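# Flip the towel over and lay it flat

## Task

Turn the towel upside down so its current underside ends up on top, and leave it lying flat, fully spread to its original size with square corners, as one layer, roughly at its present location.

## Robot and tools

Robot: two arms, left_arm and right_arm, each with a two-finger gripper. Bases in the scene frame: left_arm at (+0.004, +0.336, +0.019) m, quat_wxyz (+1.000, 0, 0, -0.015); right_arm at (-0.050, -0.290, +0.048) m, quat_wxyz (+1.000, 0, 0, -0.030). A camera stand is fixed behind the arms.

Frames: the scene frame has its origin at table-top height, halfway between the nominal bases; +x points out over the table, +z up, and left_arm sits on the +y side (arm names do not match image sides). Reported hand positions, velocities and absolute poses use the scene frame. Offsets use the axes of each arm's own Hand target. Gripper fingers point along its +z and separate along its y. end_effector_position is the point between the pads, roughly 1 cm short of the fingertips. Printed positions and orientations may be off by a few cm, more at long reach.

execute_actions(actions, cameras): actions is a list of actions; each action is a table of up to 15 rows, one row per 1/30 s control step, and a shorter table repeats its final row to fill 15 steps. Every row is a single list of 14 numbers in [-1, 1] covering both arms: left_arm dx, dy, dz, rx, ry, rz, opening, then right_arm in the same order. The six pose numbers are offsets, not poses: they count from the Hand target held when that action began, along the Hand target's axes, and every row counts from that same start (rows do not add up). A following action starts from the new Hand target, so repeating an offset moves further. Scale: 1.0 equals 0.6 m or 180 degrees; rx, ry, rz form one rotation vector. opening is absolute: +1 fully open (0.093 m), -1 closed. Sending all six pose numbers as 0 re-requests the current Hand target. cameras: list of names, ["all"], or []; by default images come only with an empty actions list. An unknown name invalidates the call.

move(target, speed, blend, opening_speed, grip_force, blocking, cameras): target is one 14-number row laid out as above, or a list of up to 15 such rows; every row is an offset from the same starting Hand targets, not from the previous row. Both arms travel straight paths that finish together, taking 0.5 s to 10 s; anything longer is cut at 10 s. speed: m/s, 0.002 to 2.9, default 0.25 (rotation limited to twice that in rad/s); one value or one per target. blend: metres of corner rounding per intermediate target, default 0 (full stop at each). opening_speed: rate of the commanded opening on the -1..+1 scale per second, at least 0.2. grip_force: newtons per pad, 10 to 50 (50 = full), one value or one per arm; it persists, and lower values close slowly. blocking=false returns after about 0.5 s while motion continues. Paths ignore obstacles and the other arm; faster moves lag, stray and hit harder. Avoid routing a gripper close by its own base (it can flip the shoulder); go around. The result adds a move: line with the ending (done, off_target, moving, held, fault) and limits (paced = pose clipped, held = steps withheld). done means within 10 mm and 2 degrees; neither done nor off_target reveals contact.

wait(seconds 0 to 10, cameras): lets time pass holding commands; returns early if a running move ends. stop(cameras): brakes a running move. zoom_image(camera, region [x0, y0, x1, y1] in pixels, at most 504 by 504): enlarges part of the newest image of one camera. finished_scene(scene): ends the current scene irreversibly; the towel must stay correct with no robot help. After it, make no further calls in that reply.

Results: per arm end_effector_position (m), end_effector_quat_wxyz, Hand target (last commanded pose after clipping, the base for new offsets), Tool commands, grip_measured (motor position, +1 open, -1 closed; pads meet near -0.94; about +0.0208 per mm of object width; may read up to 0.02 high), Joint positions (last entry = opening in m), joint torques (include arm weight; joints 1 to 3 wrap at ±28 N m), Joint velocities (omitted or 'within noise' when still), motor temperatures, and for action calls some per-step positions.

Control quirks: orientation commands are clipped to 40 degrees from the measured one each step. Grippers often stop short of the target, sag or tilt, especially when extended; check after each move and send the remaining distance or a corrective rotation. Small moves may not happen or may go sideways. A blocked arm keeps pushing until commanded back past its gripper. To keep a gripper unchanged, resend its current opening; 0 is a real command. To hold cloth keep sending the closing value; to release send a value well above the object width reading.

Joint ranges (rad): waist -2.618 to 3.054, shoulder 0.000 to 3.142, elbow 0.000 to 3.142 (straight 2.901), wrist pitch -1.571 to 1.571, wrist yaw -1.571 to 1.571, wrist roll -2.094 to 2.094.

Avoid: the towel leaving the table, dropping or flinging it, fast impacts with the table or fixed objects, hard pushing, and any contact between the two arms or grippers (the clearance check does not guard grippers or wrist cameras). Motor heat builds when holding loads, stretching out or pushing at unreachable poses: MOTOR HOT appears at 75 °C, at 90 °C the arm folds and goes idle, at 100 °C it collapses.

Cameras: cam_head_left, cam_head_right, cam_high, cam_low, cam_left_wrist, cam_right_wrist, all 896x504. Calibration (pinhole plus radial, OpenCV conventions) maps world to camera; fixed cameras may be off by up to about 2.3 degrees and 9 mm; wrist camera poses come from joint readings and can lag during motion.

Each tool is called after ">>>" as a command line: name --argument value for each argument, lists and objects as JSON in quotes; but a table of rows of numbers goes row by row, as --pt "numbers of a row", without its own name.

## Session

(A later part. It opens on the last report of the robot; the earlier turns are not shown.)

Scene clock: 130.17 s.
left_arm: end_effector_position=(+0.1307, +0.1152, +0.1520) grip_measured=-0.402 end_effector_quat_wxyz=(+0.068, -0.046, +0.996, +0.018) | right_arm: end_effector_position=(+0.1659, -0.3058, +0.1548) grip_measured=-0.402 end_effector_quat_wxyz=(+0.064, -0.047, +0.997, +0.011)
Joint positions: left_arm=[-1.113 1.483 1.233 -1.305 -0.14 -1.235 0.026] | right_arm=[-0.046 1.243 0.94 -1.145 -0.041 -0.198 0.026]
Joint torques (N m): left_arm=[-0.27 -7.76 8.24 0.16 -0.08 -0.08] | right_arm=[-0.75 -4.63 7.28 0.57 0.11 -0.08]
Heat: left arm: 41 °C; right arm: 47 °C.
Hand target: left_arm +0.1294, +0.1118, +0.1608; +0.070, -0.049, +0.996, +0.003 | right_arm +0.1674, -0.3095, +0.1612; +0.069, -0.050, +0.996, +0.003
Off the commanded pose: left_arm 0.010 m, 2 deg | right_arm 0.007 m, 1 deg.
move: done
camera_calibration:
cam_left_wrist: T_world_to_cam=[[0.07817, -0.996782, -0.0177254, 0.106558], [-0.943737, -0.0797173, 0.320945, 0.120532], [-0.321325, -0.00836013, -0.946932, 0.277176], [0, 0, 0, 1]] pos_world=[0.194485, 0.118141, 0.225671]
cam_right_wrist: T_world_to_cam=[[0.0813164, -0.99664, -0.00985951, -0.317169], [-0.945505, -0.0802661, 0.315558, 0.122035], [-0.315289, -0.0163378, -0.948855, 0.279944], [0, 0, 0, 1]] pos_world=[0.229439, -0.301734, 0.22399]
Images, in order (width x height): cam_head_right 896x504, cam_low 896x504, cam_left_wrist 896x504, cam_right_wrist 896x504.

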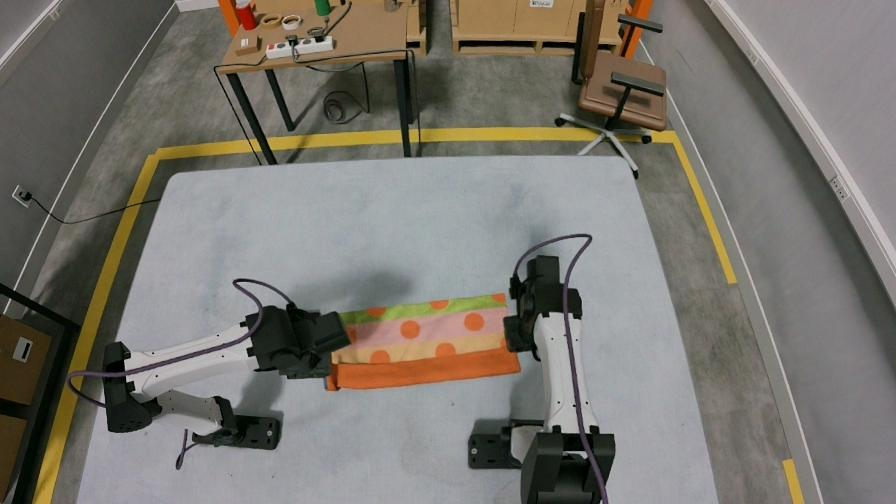

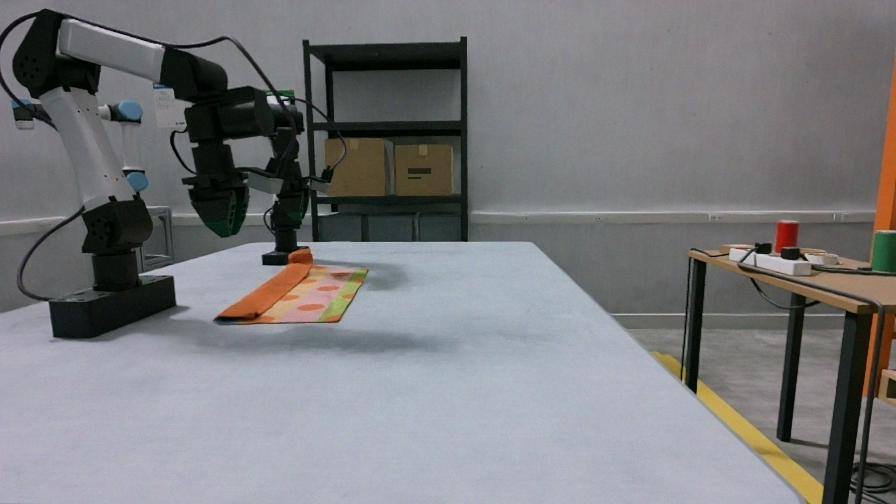

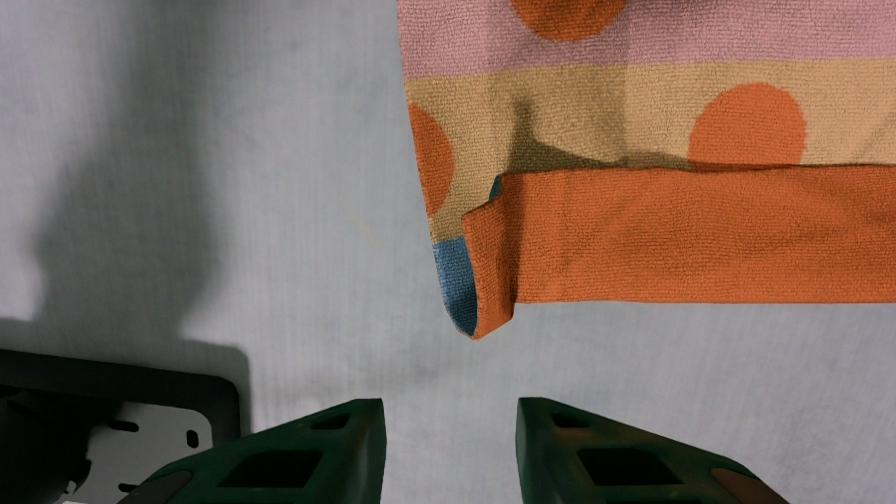

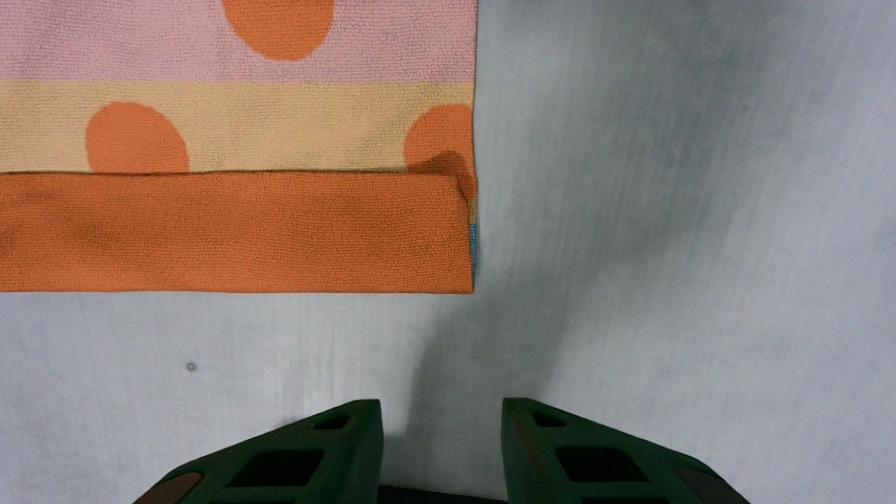

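>>> move --pt "-0.19 -0.042 0.195 0 -0.122 0 -1 -0.196 0.078 0.196 0 -0.122 0 -1" --pt "-0.169 -0.042 0.343 0 -0.122 0 -1 -0.176 0.078 0.344 0 -0.122 0 -1" --pt "-0.367 -0.042 0.371 0 -0.122 0 -1 -0.374 0.078 0.372 0 -0.122 0 -1" --pt "-0.395 -0.042 0.173 0 -0.122 0 -1 -0.402 0.078 0.174 0 -0.122 0 -1" --cameras '["cam_head_right","cam_left_wrist","cam_right_wrist"]' --speed '[0.25,0.1,0.12,0.2]' --blend '[0.02,0.005,0,0]'

Scene clock: 154.90 s.
left_arm: end_effector_position=(+0.3756, +0.1148, +0.0734) grip_measured=-0.986 end_effector_quat_wxyz=(+0.246, -0.046, +0.968, +0.029) | right_arm: end_effector_position=(+0.4101, -0.2359, +0.0780) grip_measured=-0.986 end_effector_quat_wxyz=(+0.246, -0.053, +0.968, +0.018)
Joint positions: left_arm=[-0.646 1.928 1.329 -0.622 -0.366 -0.706 0] | right_arm=[0.175 1.968 1.261 -0.365 -0.006 0.007 0]
Joint torques (N m): left_arm=[0.4 -14.11 8.31 0.82 -0.13 0.06] | right_arm=[-0.34 -14.01 7.2 1.43 0.14 0.11]
Heat: left arm: 41 °C; right arm: 46 °C.
Hand target: left_arm +0.3799, +0.1111, +0.0910; +0.258, -0.048, +0.965, +0.013 | right_arm +0.4148, -0.2377, +0.0913; +0.258, -0.048, +0.965, +0.013
Off the commanded pose: left_arm 0.019 m, 2 deg | right_arm 0.014 m, 2 deg.
move: off_target (left_arm, right_arm)
camera_calibration:
cam_left_wrist: T_world_to_cam=[[0.0826411, -0.996189, -0.0278988, 0.0846659], [-0.996065, -0.0816665, -0.034432, 0.422776], [0.0320224, 0.0306345, -0.999018, 0.148019], [0, 0, 0, 1]] pos_world=[0.409375, 0.114335, 0.164793]
cam_right_wrist: T_world_to_cam=[[0.0950998, -0.995432, -0.00840257, -0.273709], [-0.994313, -0.0945798, -0.048945, 0.427841], [0.0479267, 0.0130094, -0.998766, 0.147039], [0, 0, 0, 1]] pos_world=[0.444391, -0.233907, 0.165499]
Images, in order (width x height): cam_head_right 896x504, cam_left_wrist 896x504, cam_right_wrist 896x504.

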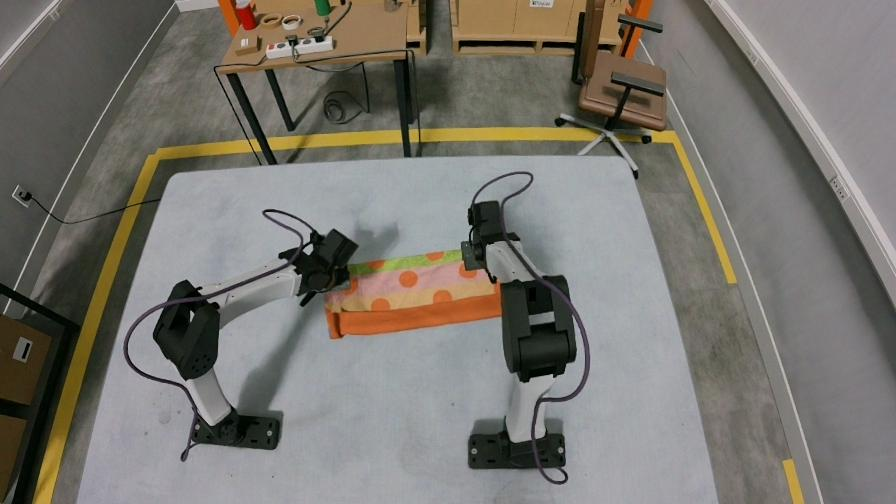

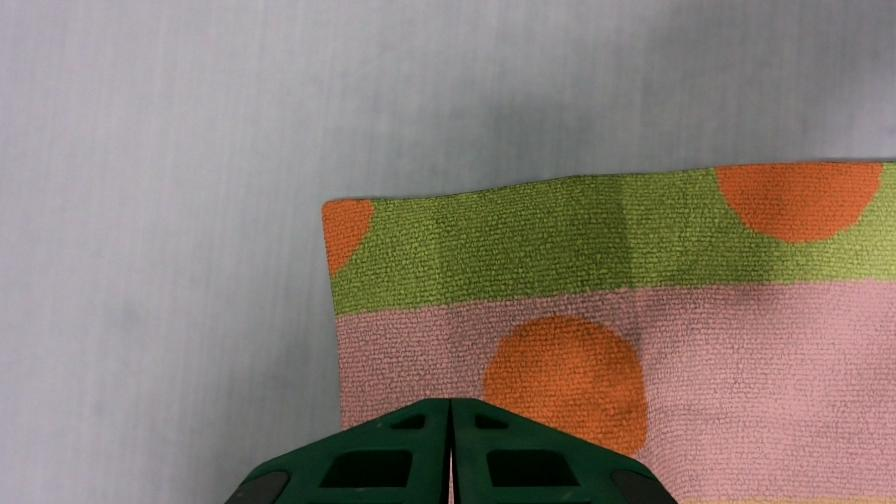

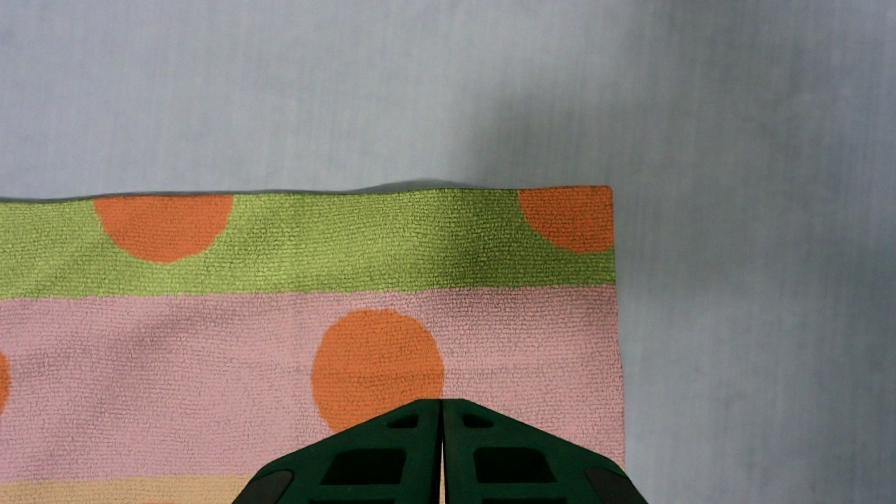

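>>> move --target '[0.136,-0.0375,-0.057,0.130,0.130,0.488,0.1,0.123,0.026,-0.05,0.130,0.130,0.488,0.1]' --cameras '["cam_head_right","cam_left_wrist","cam_right_wrist"]' --speed 0.4

Scene clock: 174.77 s.
left_arm: end_effector_position=(+0.2939, +0.0851, +0.0817) grip_measured=+0.098 end_effector_quat_wxyz=(+0.003, +0.667, +0.745, +0.006) | right_arm: end_effector_position=(+0.3318, -0.2311, +0.0820) grip_measured=+0.098 end_effector_quat_wxyz=(+0.009, +0.665, +0.746, +0.000)
Joint positions: left_arm=[-0.688 2.014 1.588 -1.138 -0.012 0.742 0.05] | right_arm=[0.219 2.049 1.523 -1.033 0.014 1.615 0.05]
Joint torques (N m): left_arm=[-0.17 -9.24 8.65 0.17 0.12 0.09] | right_arm=[-0.59 -10.04 7.3 0.22 -0.06 0.13]
Motor temperatures (°C): left_arm=[27 47 39 30 28 24 27] | right_arm=[27 51 42 33 27 28 27]
Heat: left arm: 47 °C; right arm: 51 °C.
Hand target: left_arm +0.2947, +0.0802, +0.0799; +0.001, +0.672, +0.741, +0.001 | right_arm +0.3348, -0.2300, +0.0804; +0.001, +0.671, +0.741, +0.001
Off the commanded pose: left_arm 0.005 m, 1 deg | right_arm 0.003 m, 1 deg.
move: done
camera_calibration:
cam_left_wrist: T_world_to_cam=[[-0.995471, -0.0950539, 0.00174986, 0.299758], [-0.0841204, 0.889245, 0.44963, -0.0508955], [-0.0442951, 0.447446, -0.893213, 0.138188], [0, 0, 0, 1]] pos_world=[0.30024, 0.0119201, 0.145791]
cam_right_wrist: T_world_to_cam=[[-0.99493, -0.100469, -0.0045445, 0.306854], [-0.0930002, 0.901883, 0.421852, 0.243161], [-0.0382846, 0.420136, -0.906653, 0.26981], [0, 0, 0, 1]] pos_world=[0.338242, -0.30183, 0.143441]
Images, in order (width x height): cam_head_right 896x504, cam_left_wrist 896x504, cam_right_wrist 896x504.

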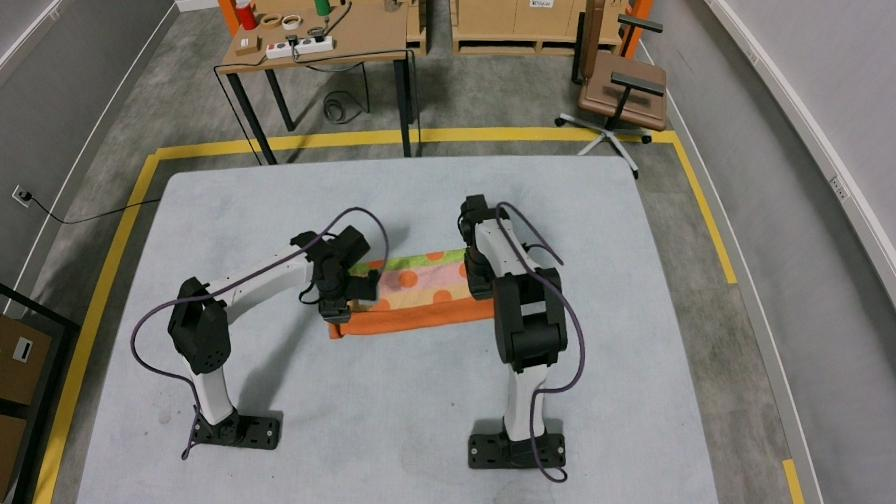

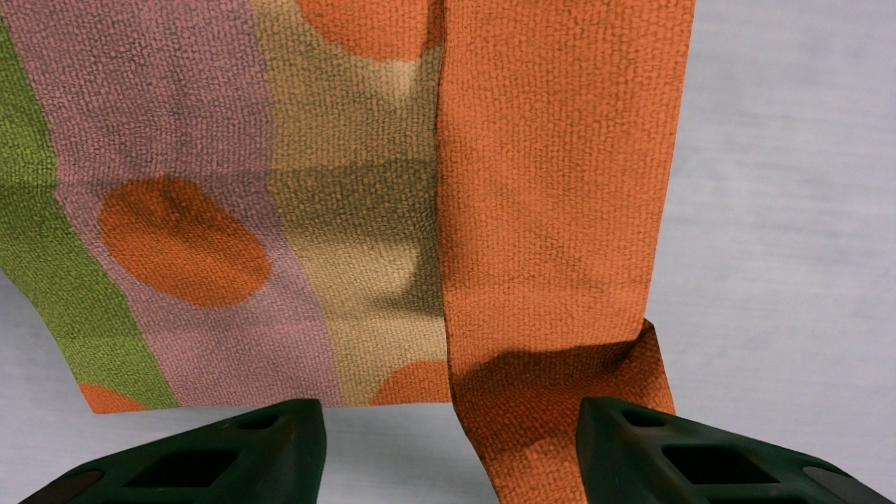

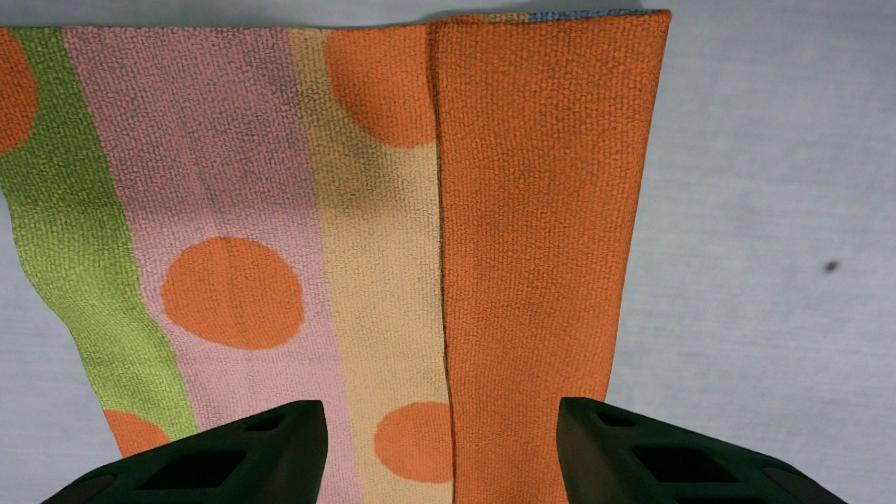

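>>> move --pt "0 -0.017 0.183 0 0 0 0.1 0 -0.017 0.183 0 0 0 0.1" --pt "0 -0.017 0.183 0 0 0 -1 0 -0.017 0.183 0 0 0 -1" --cameras '["cam_left_wrist","cam_right_wrist"]' --speed 0.12 --opening_speed 2

>>> move --pt "0 -0.05 -0.175 0 0 0 -1 0 -0.05 -0.175 0 0 0 -1" --pt "0 -0.108 -0.183 0 0 0 -1 0 -0.108 -0.183 0 0 0 -1" --pt "0 -0.191 -0.133 0 0 0 -1 0 -0.191 -0.133 0 0 0 -1" --pt "0 -0.2 -0.1 0 0 0 -1 0 -0.2 -0.1 0 0 0 -1" --cameras '["cam_head_right","cam_low","cam_left_wrist","cam_right_wrist"]' --speed 0.12 --blend '[0.02,0.02,0.01,0]'

Scene clock: 192.23 s.
left_arm: end_effector_position=(+0.2724, +0.0844, +0.0160) grip_measured=-0.968 end_effector_quat_wxyz=(-0.010, +0.675, +0.738, -0.012) | right_arm: end_effector_position=(+0.3065, -0.2349, +0.0093) grip_measured=-0.968 end_effector_quat_wxyz=(-0.016, +0.666, +0.746, -0.030)
Joint positions: left_arm=[-0.712 2.058 1.379 -0.911 0.024 0.741 0] | right_arm=[0.219 2.14 1.348 -0.846 0.013 1.617 0]
Joint torques (N m): left_arm=[0.23 -2.43 1.13 1.65 -0.18 -0.08] | right_arm=[-0.46 -5.14 1.65 2.11 -0.05 0.15]
Heat: left arm: 47 °C; right arm: 51 °C.
Hand target: left_arm +0.2850, +0.0793, -0.0299; +0.001, +0.672, +0.741, +0.001 | right_arm +0.3247, -0.2311, -0.0294; +0.001, +0.671, +0.741, +0.000
Off the commanded pose: left_arm 0.048 m, 2 deg | right_arm 0.043 m, 4 deg.
move: off_target (left_arm, right_arm); target 2's new opening was sent with left_arm's hand 0.047 m and 1 deg from that target
camera_calibration:
cam_left_wrist: T_world_to_cam=[[-0.996291, -0.0730342, 0.0455075, 0.276095], [-0.0452804, 0.894643, 0.44448, -0.0335822], [-0.0731753, 0.440771, -0.894632, 0.0872471], [0, 0, 0, 1]] pos_world=[0.279935, 0.0117525, 0.0804163]
cam_right_wrist: T_world_to_cam=[[-0.992338, -0.098132, 0.0750744, 0.279883], [-0.0580616, 0.906714, 0.417731, 0.265405], [-0.109064, 0.410171, -0.905464, 0.223954], [0, 0, 0, 1]] pos_world=[0.317574, -0.30504, 0.0709027]
Images, in order (width x height): cam_left_wrist 896x504, cam_right_wrist 896x504.

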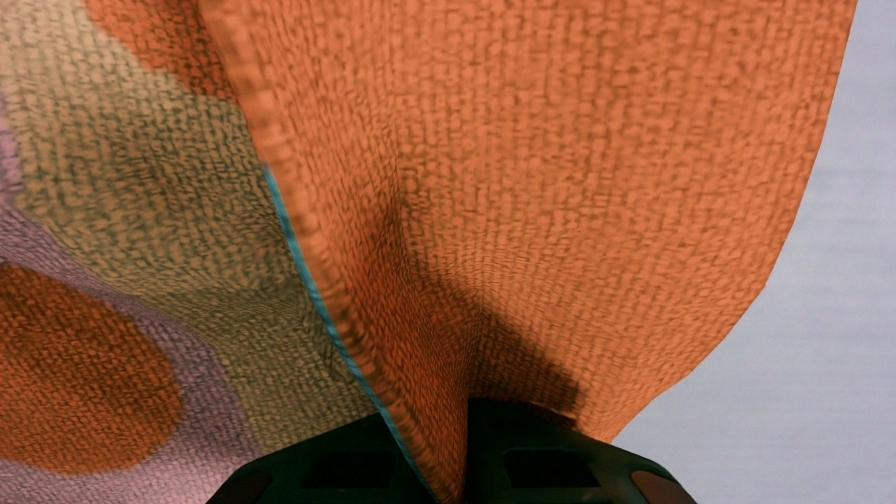

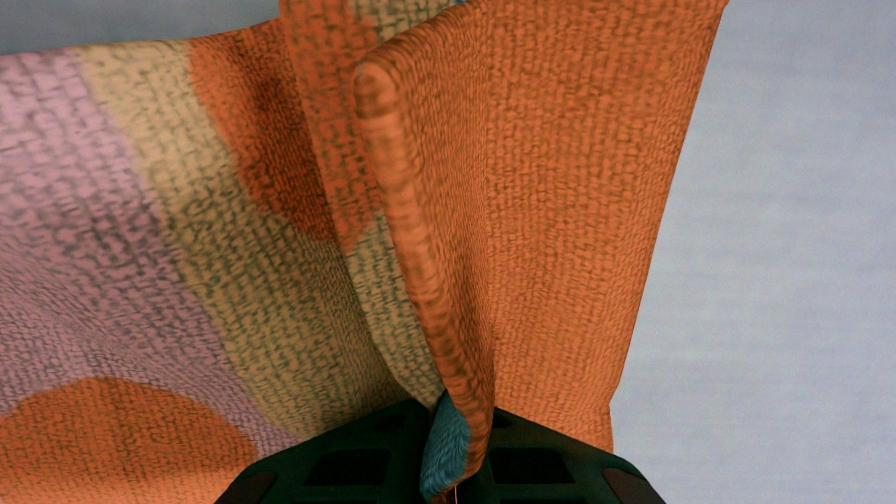

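Scene clock: 194.80 s.
left_arm: end_effector_position=(+0.1653, +0.0708, +0.0257) grip_measured=-0.977 end_effector_quat_wxyz=(-0.014, +0.673, +0.739, +0.005) | right_arm: end_effector_position=(+0.2048, -0.2449, +0.0305) grip_measured=-0.977 end_effector_quat_wxyz=(-0.003, +0.669, +0.743, -0.006)
Joint positions: left_arm=[-0.996 1.854 1.128 -0.874 -0.003 0.451 0] | right_arm=[0.237 1.718 0.843 -0.709 0.004 1.644 0]
Joint torques (N m): left_arm=[-0.27 -11.4 4.53 0.37 0.02 -0.1] | right_arm=[0.29 -8.5 3.54 0.47 0.01 0.14]
Heat: left arm: 47 °C; right arm: 51 °C.
Hand target: left_arm +0.1653, +0.0675, +0.0298; +0.001, +0.672, +0.741, +0.001 | right_arm +0.2052, -0.2429, +0.0304; +0.001, +0.671, +0.741, +0.000
Off the commanded pose: left_arm 0.005 m, 2 deg | right_arm 0.002 m, 1 deg.
move: done; blend cut to 0.0176 m at target 1, 0.0176 m at target 2
camera_calibration:
cam_left_wrist: T_world_to_cam=[[-0.996568, -0.0787242, 0.0255854, 0.168934], [-0.0574297, 0.880147, 0.471215, -0.0281762], [-0.0596149, 0.468128, -0.881647, 0.0896577], [0, 0, 0, 1]] pos_world=[0.172081, -0.00387293, 0.0880013]
cam_right_wrist: T_world_to_cam=[[-0.995733, -0.089919, 0.0207301, 0.180795], [-0.072324, 0.899993, 0.429862, 0.26072], [-0.0573097, 0.426529, -0.902656, 0.229384], [0, 0, 0, 1]] pos_world=[0.212026, -0.316229, 0.0912337]
Images, in order (width x height): cam_head_right 896x504, cam_low 896x504, cam_left_wrist 896x504, cam_right_wrist 896x504.

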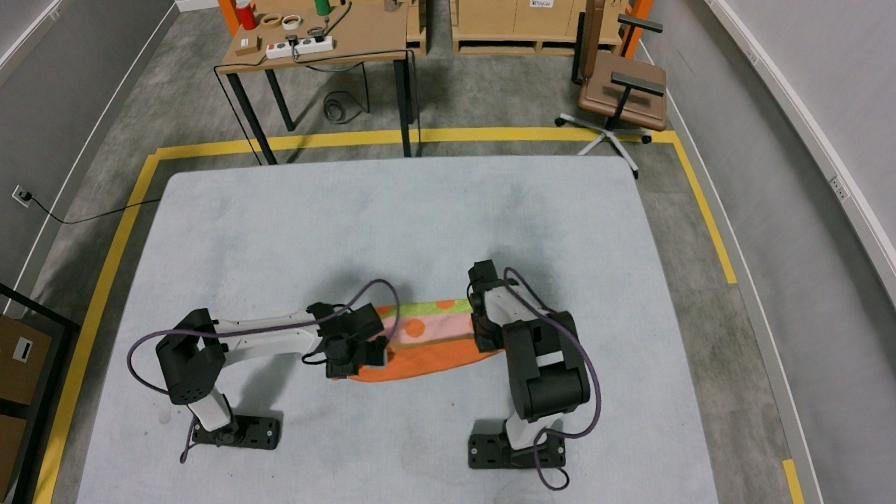

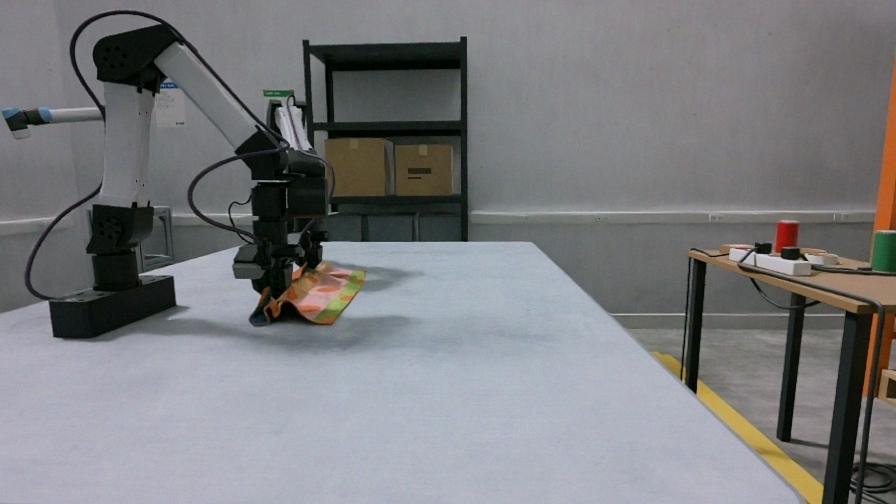

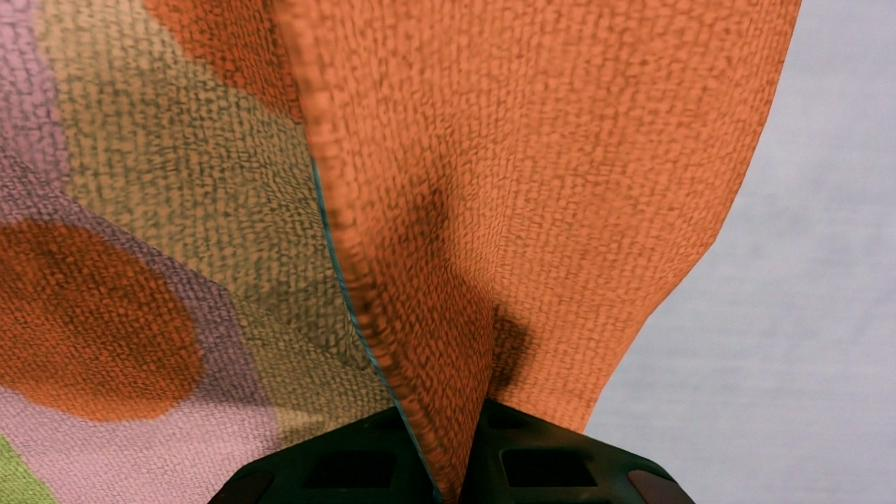

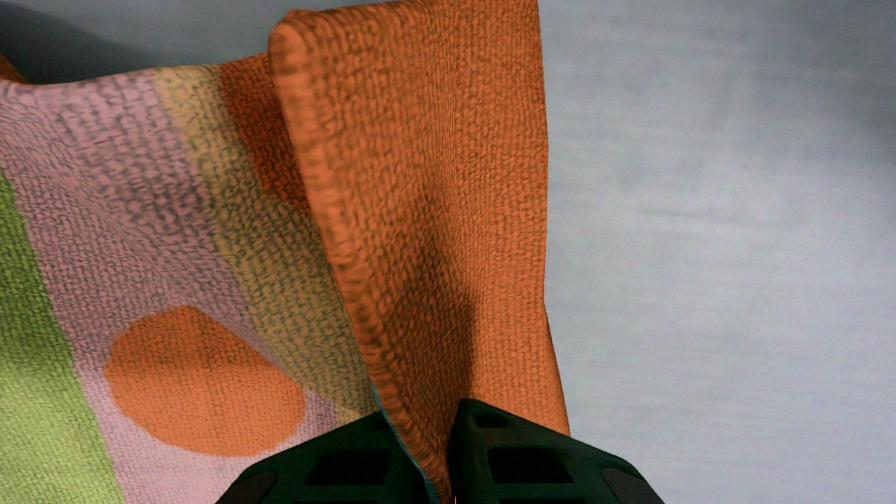

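>>> move --pt "0 0 0.01 0 0 0 0.1 0 0 0.01 0 0 0 0.1" --pt "0 0 -0.133 0 0 0 0.1 0 0 -0.133 0 0 0 0.1" --pt "0.123 0.238 -0.117 -0.1517 -0.1515 -0.484 0.1 -0.085 0.226 -0.117 -0.1517 -0.1515 -0.484 0.1" --cameras '["cam_head_right","cam_high","cam_left_wrist","cam_right_wrist"]' --speed '[0.1,0.25,0.4]' --opening_speed 2 --blend '[0,0.02,0]'

Scene clock: 211.37 s.
left_arm: end_effector_position=(+0.2970, +0.1535, +0.1013) grip_measured=+0.098 end_effector_quat_wxyz=(+0.295, -0.040, +0.954, +0.013) | right_arm: end_effector_position=(+0.3468, -0.2804, +0.1091) grip_measured=+0.098 end_effector_quat_wxyz=(+0.306, -0.044, +0.951, +0.010)
Joint positions: left_arm=[-0.735 1.524 0.927 -0.55 -0.439 -0.754 0.05] | right_arm=[0.066 1.622 0.892 -0.221 -0.042 -0.072 0.05]
Joint torques (N m): left_arm=[0.51 -6.16 6.63 1.09 -0.35 -0.09] | right_arm=[-0.83 -6.87 5.18 1.96 -0.23 -0.07]
Heat: left arm: 46 °C; right arm: 51 °C.
Hand target: left_arm +0.3001, +0.1548, +0.1004; +0.300, -0.048, +0.953, +0.015 | right_arm +0.3451, -0.2803, +0.1008; +0.300, -0.048, +0.953, +0.015
Off the commanded pose: left_arm 0.003 m, 1 deg | right_arm 0.009 m, 1 deg.
move: done
camera_calibration:
cam_left_wrist: T_world_to_cam=[[0.0630693, -0.998005, 0.00280215, 0.13353], [-0.988696, -0.0628632, -0.136116, 0.353834], [0.136021, 0.00581425, -0.990689, 0.149313], [0, 0, 0, 1]] pos_world=[0.321103, 0.154639, 0.195711]
cam_right_wrist: T_world_to_cam=[[0.0729234, -0.997317, 0.00644295, -0.306136], [-0.982449, -0.0729454, -0.171676, 0.377577], [0.171685, 0.00618935, -0.985132, 0.135411], [0, 0, 0, 1]] pos_world=[0.370027, -0.27861, 0.200191]
Images, in order (width x height): cam_head_right 896x504, cam_high 896x504, cam_left_wrist 896x504, cam_right_wrist 896x504.

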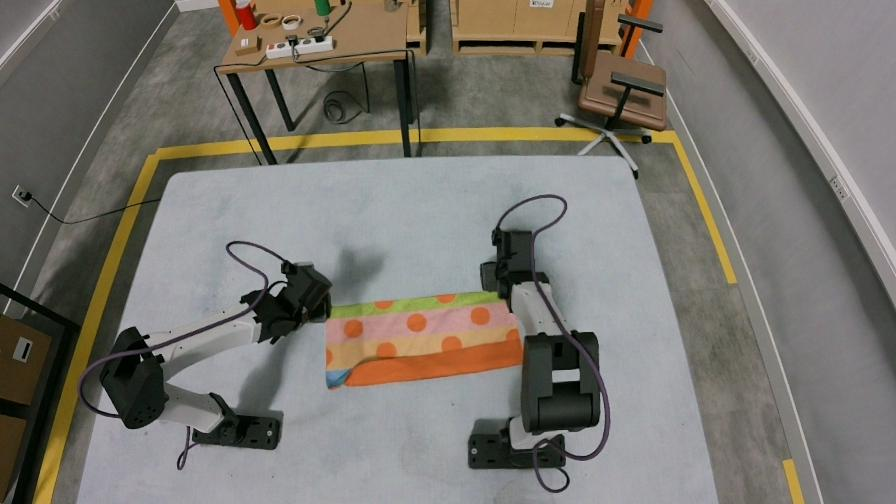

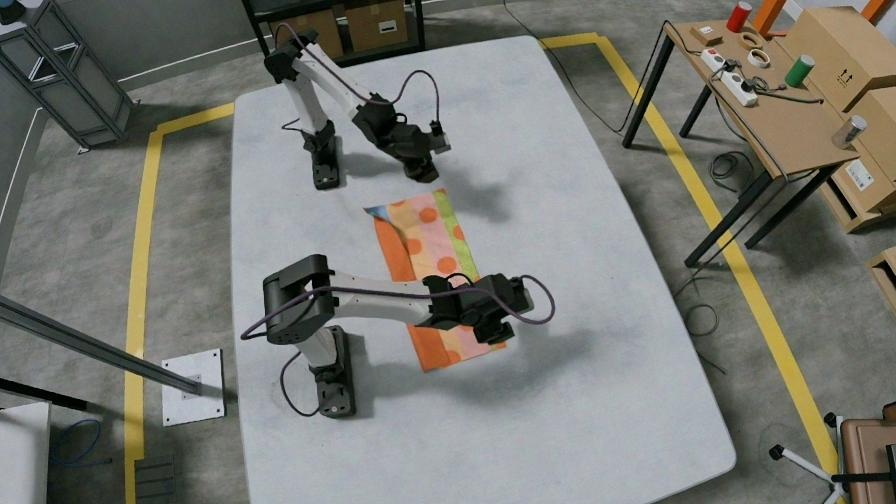

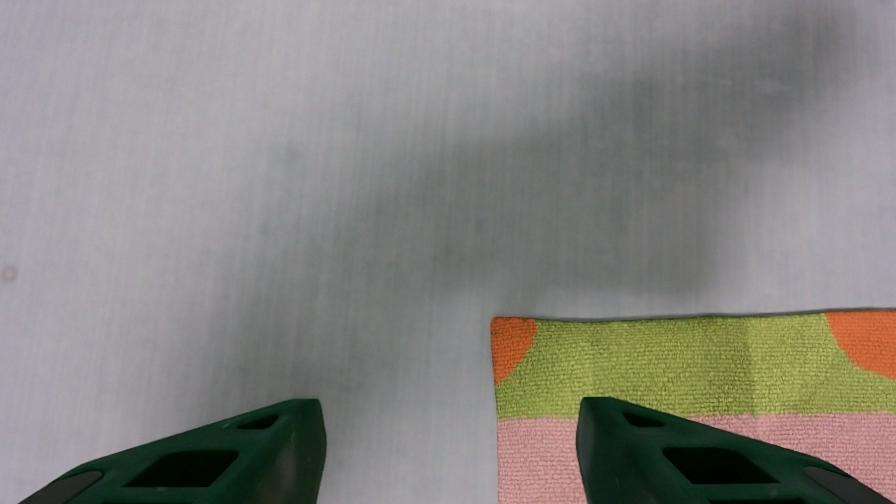

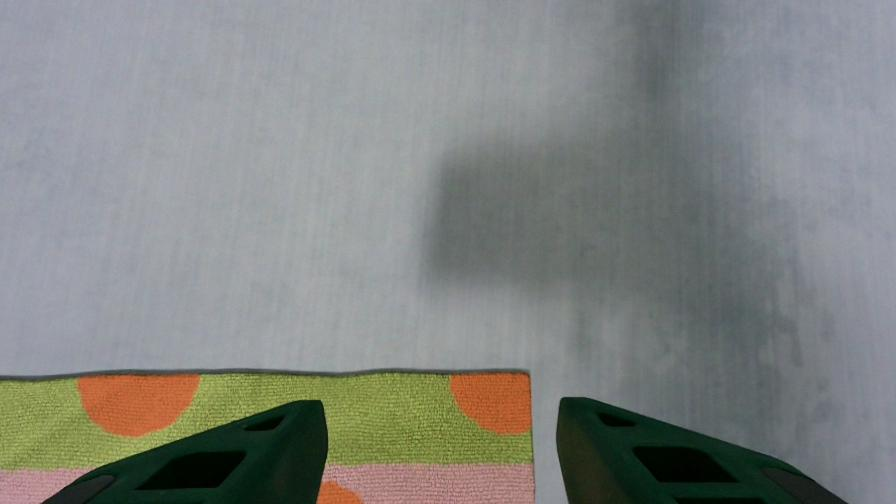

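>>> move --pt "-0.006 -0.056 0.0045 0 0 0 0.1 0.014 -0.035 -0.01 0 0 0 0.1" --pt "0.113 -0.056 0.175 0 0 0 0.1 0.133 -0.035 0.161 0 0 0 0.1" --pt "0.113 -0.056 0.175 0 0 0 -1 0.133 -0.035 0.161 0 0 0 -1" --cameras '["cam_left_wrist","cam_right_wrist"]' --speed '[0.2,0.12,0.1]' --blend '[0.01,0,0]' --opening_speed 2

>>> move --pt "-0.077 0 -0.109 0 0 0 -1 -0.077 0 -0.109 0 0 0 -1" --pt "-0.33 0 -0.471 0 0 0 -1 -0.33 0 -0.471 0 0 0 -1" --cameras '["cam_low","cam_head_right","cam_high"]' --speed 0.25 --blend '[0.03,0]'

Scene clock: 229.43 s.
left_arm: end_effector_position=(+0.3300, +0.1021, +0.0164) grip_measured=-0.979 end_effector_quat_wxyz=(+0.362, -0.070, +0.929, -0.034) | right_arm: end_effector_position=(+0.3623, -0.2880, +0.0126) grip_measured=-0.978 end_effector_quat_wxyz=(+0.362, -0.063, +0.929, +0.044)
Joint positions: left_arm=[-0.8 1.873 0.83 0.038 -0.515 -0.829 0] | right_arm=[-0.005 1.954 0.696 0.418 -0.172 -0.135 0]
Joint torques (N m): left_arm=[0.81 -3.69 3.43 0.3 0.11 0.02] | right_arm=[-0.9 -5.16 2.65 1.33 0.63 -0.11]
Heat: left arm: 43 °C; right arm: 49 °C.
Hand target: left_arm +0.3080, +0.1218, -0.0246; +0.300, -0.048, +0.953, +0.015 | right_arm +0.3370, -0.3022, -0.0241; +0.299, -0.049, +0.953, +0.015
Off the commanded pose: left_arm 0.050 m, 10 deg | right_arm 0.047 m, 9 deg.
move: off_target (left_arm, right_arm); target 3's new opening was sent with right_arm's hand 0.044 m and 7 deg from that target
camera_calibration:
cam_left_wrist: T_world_to_cam=[[0.0845404, -0.989791, 0.114749, 0.0704925], [-0.955817, -0.113095, -0.271335, 0.368176], [0.281542, -0.0867407, -0.95562, 0.021919], [0, 0, 0, 1]] pos_world=[0.339778, 0.113313, 0.112756]
cam_right_wrist: T_world_to_cam=[[0.13367, -0.99024, -0.0394562, -0.333619], [-0.94944, -0.116547, -0.291514, 0.352603], [0.284071, 0.0764279, -0.955752, 0.0167457], [0, 0, 0, 1]] pos_world=[0.374613, -0.290548, 0.10563]
Images, in order (width x height): cam_left_wrist 896x504, cam_right_wrist 896x504.

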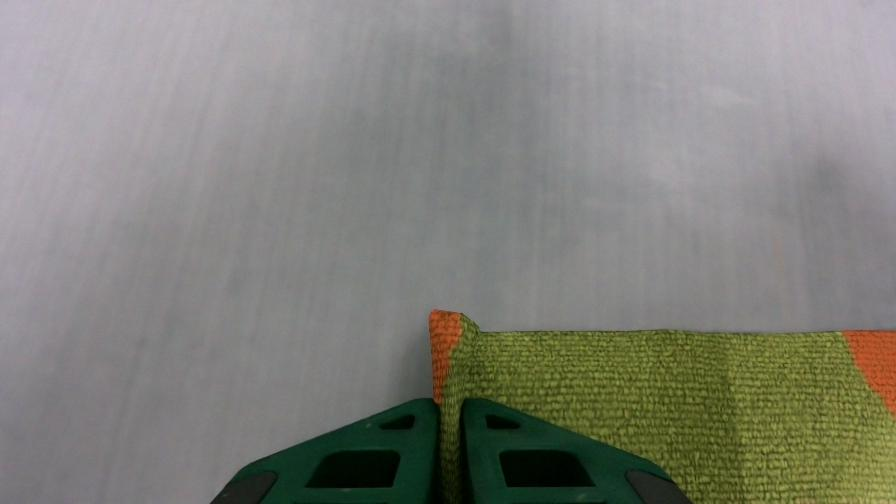

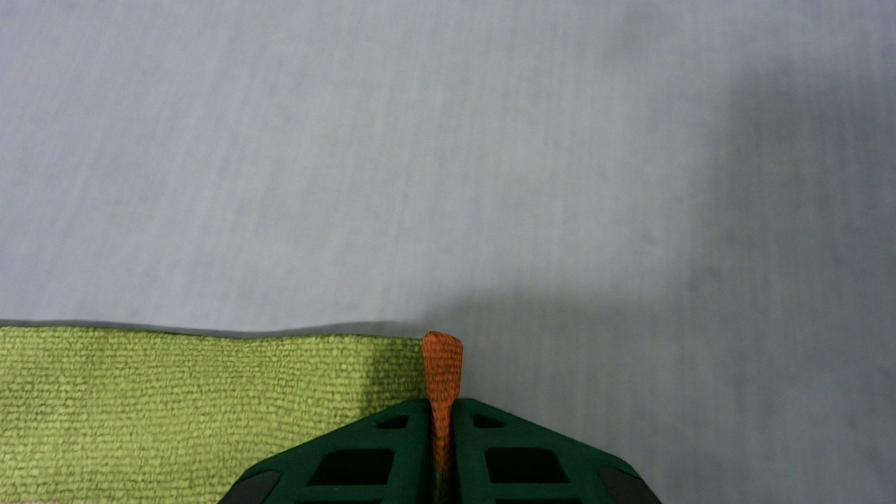

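Scene clock: 231.77 s.
left_arm: end_effector_position=(+0.3068, +0.1195, +0.3188) grip_measured=-0.979 end_effector_quat_wxyz=(+0.301, -0.042, +0.953, +0.011) | right_arm: end_effector_position=(+0.3357, -0.2953, +0.3186) grip_measured=-0.978 end_effector_quat_wxyz=(+0.299, -0.050, +0.952, +0.029)
Joint positions: left_arm=[-0.797 1.721 2.028 -1.47 -0.47 -0.817 0] | right_arm=[-0.008 1.549 1.685 -1.106 -0.124 -0.136 0]
Joint torques (N m): left_arm=[0.7 -7.27 8.42 0.77 -0.3 -0.07] | right_arm=[-0.79 -6.6 7.69 1.7 0.2 -0.05]
Heat: left arm: 43 °C; right arm: 49 °C.
Hand target: left_arm +0.3084, +0.1220, +0.3205; +0.300, -0.048, +0.953, +0.015 | right_arm +0.3377, -0.3020, +0.3210; +0.300, -0.048, +0.953, +0.015
Off the commanded pose: left_arm 0.003 m, 1 deg | right_arm 0.007 m, 2 deg.
move: done
Images, in order (width x height): cam_head_right 896x504, cam_high 896x504, cam_low 896x504.

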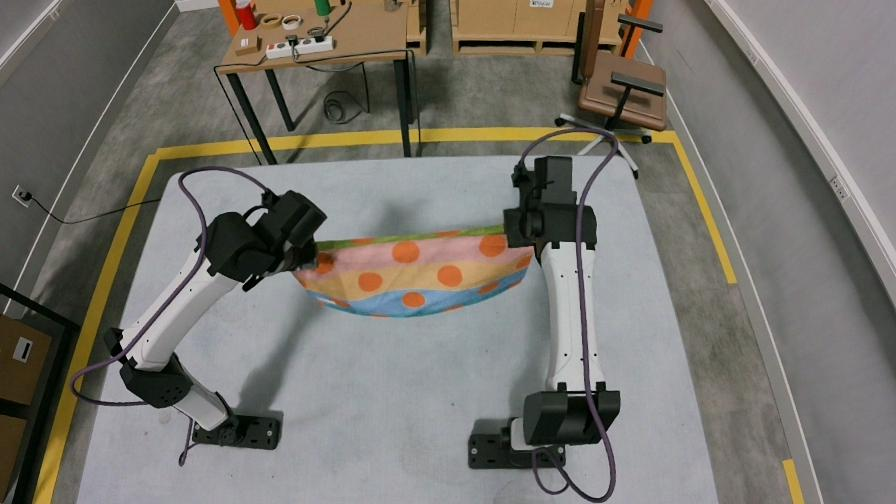

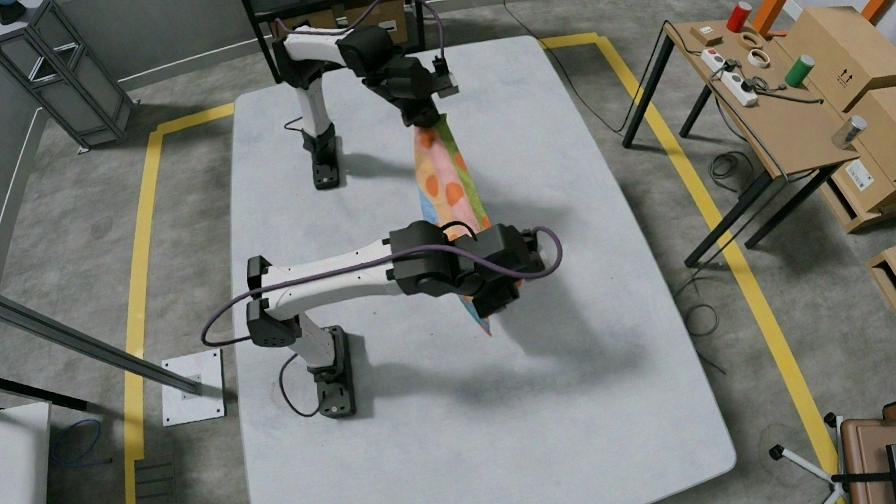

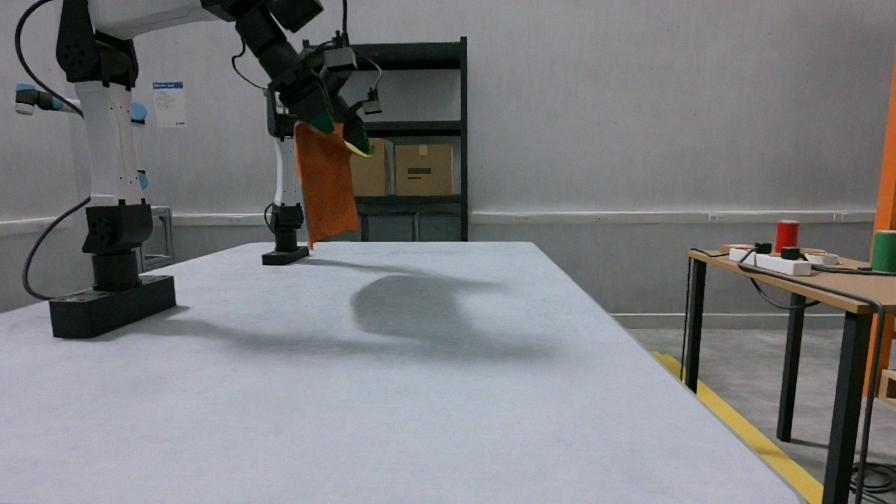

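>>> move --pt "0.164 0 -0.115 0 0.1 0 -1 0.164 0 -0.115 0 0.1 0 -1" --pt "0.2165 0 -0.04 0 0.1 0 -1 0.2165 0 -0.04 0 0.1 0 -1" --pt "0.1265 0 0.471 0 0 0 -1 0.1265 0 0.471 0 0 0 -1" --pt "0.133 0 0.538 0 0 0 -1 0.133 0 0.538 0 0 0 -1" --cameras '["cam_head_right","cam_low","cam_left_wrist","cam_right_wrist"]' --speed '[0.2,0.12,0.16,0.1]' --blend '[0,0.02,0.01,0]'

Scene clock: 248.27 s.
left_arm: end_effector_position=(+0.4237, +0.1270, +0.0205) grip_measured=-0.979 end_effector_quat_wxyz=(+0.306, -0.047, +0.951, +0.000) | right_arm: end_effector_position=(+0.4491, -0.2867, +0.0147) grip_measured=-0.978 end_effector_quat_wxyz=(+0.296, -0.055, +0.953, +0.025)
Joint positions: left_arm=[-0.556 2.052 1.201 -0.198 -0.353 -0.589 0] | right_arm=[0.035 2.178 1.235 -0.031 -0.094 -0.112 0]
Joint torques (N m): left_arm=[1.07 -8.46 7.43 1.13 -0.31 0.11] | right_arm=[-0.17 -10.81 7.24 1.93 0.17 0.16]
Motor temperatures (°C): left_arm=[26 42 39 30 29 24 28] | right_arm=[27 48 45 34 26 28 27]
Heat: left arm: 42 °C; right arm: 48 °C.
Hand target: left_arm +0.4274, +0.1338, +0.0103; +0.300, -0.048, +0.953, +0.015 | right_arm +0.4564, -0.2901, +0.0106; +0.300, -0.048, +0.953, +0.015
Off the commanded pose: left_arm 0.013 m, 2 deg | right_arm 0.009 m, 1 deg.
move: off_target (left_arm)
camera_calibration:
cam_left_wrist: T_world_to_cam=[[0.0680989, -0.99719, 0.0312246, 0.0964768], [-0.985001, -0.072174, -0.156727, 0.466425], [0.15854, -0.0200833, -0.987148, 0.0459315], [0, 0, 0, 1]] pos_world=[0.445578, 0.130792, 0.11543]
cam_right_wrist: T_world_to_cam=[[0.103877, -0.994463, -0.0158936, -0.332079], [-0.983174, -0.100257, -0.152701, 0.45351], [0.150262, 0.0314883, -0.988145, 0.0418239], [0, 0, 0, 1]] pos_world=[0.47409, -0.286089, 0.105301]
Images, in order (width x height): cam_head_right 896x504, cam_low 896x504, cam_left_wrist 896x504, cam_right_wrist 896x504.

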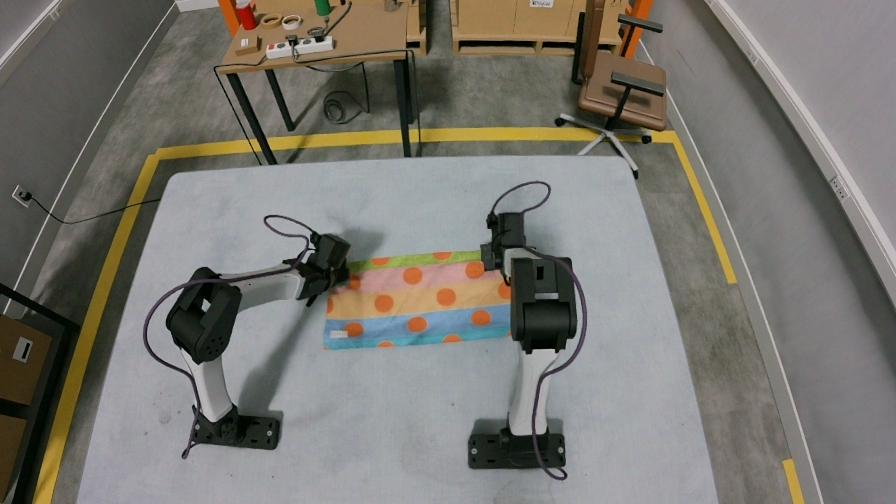

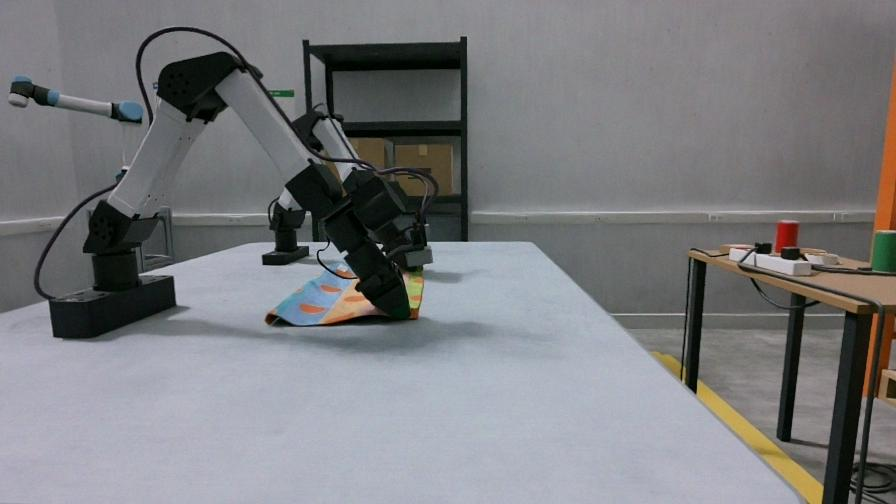

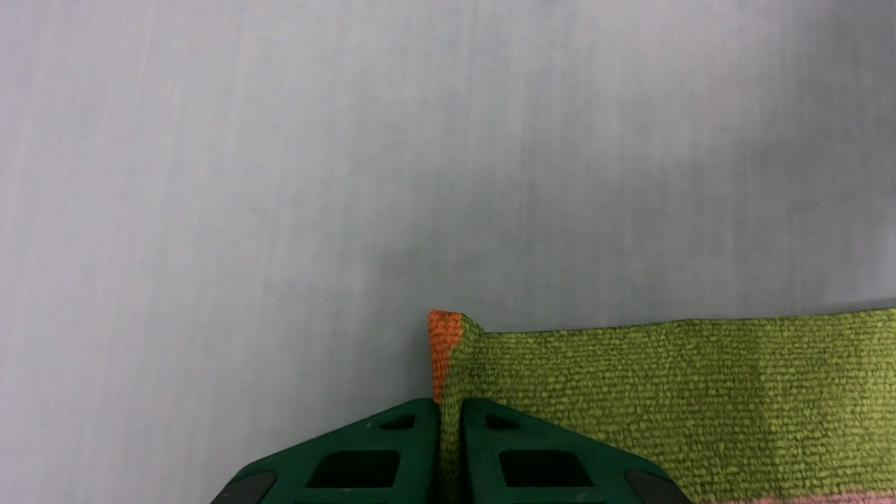

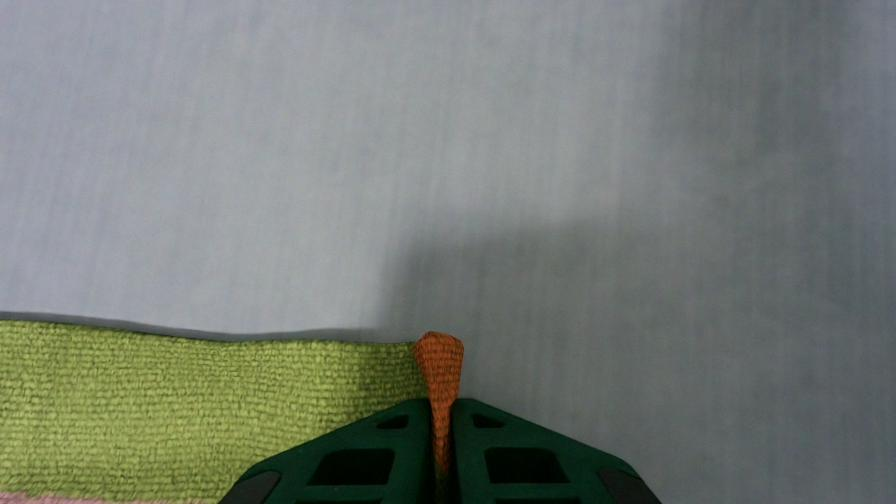

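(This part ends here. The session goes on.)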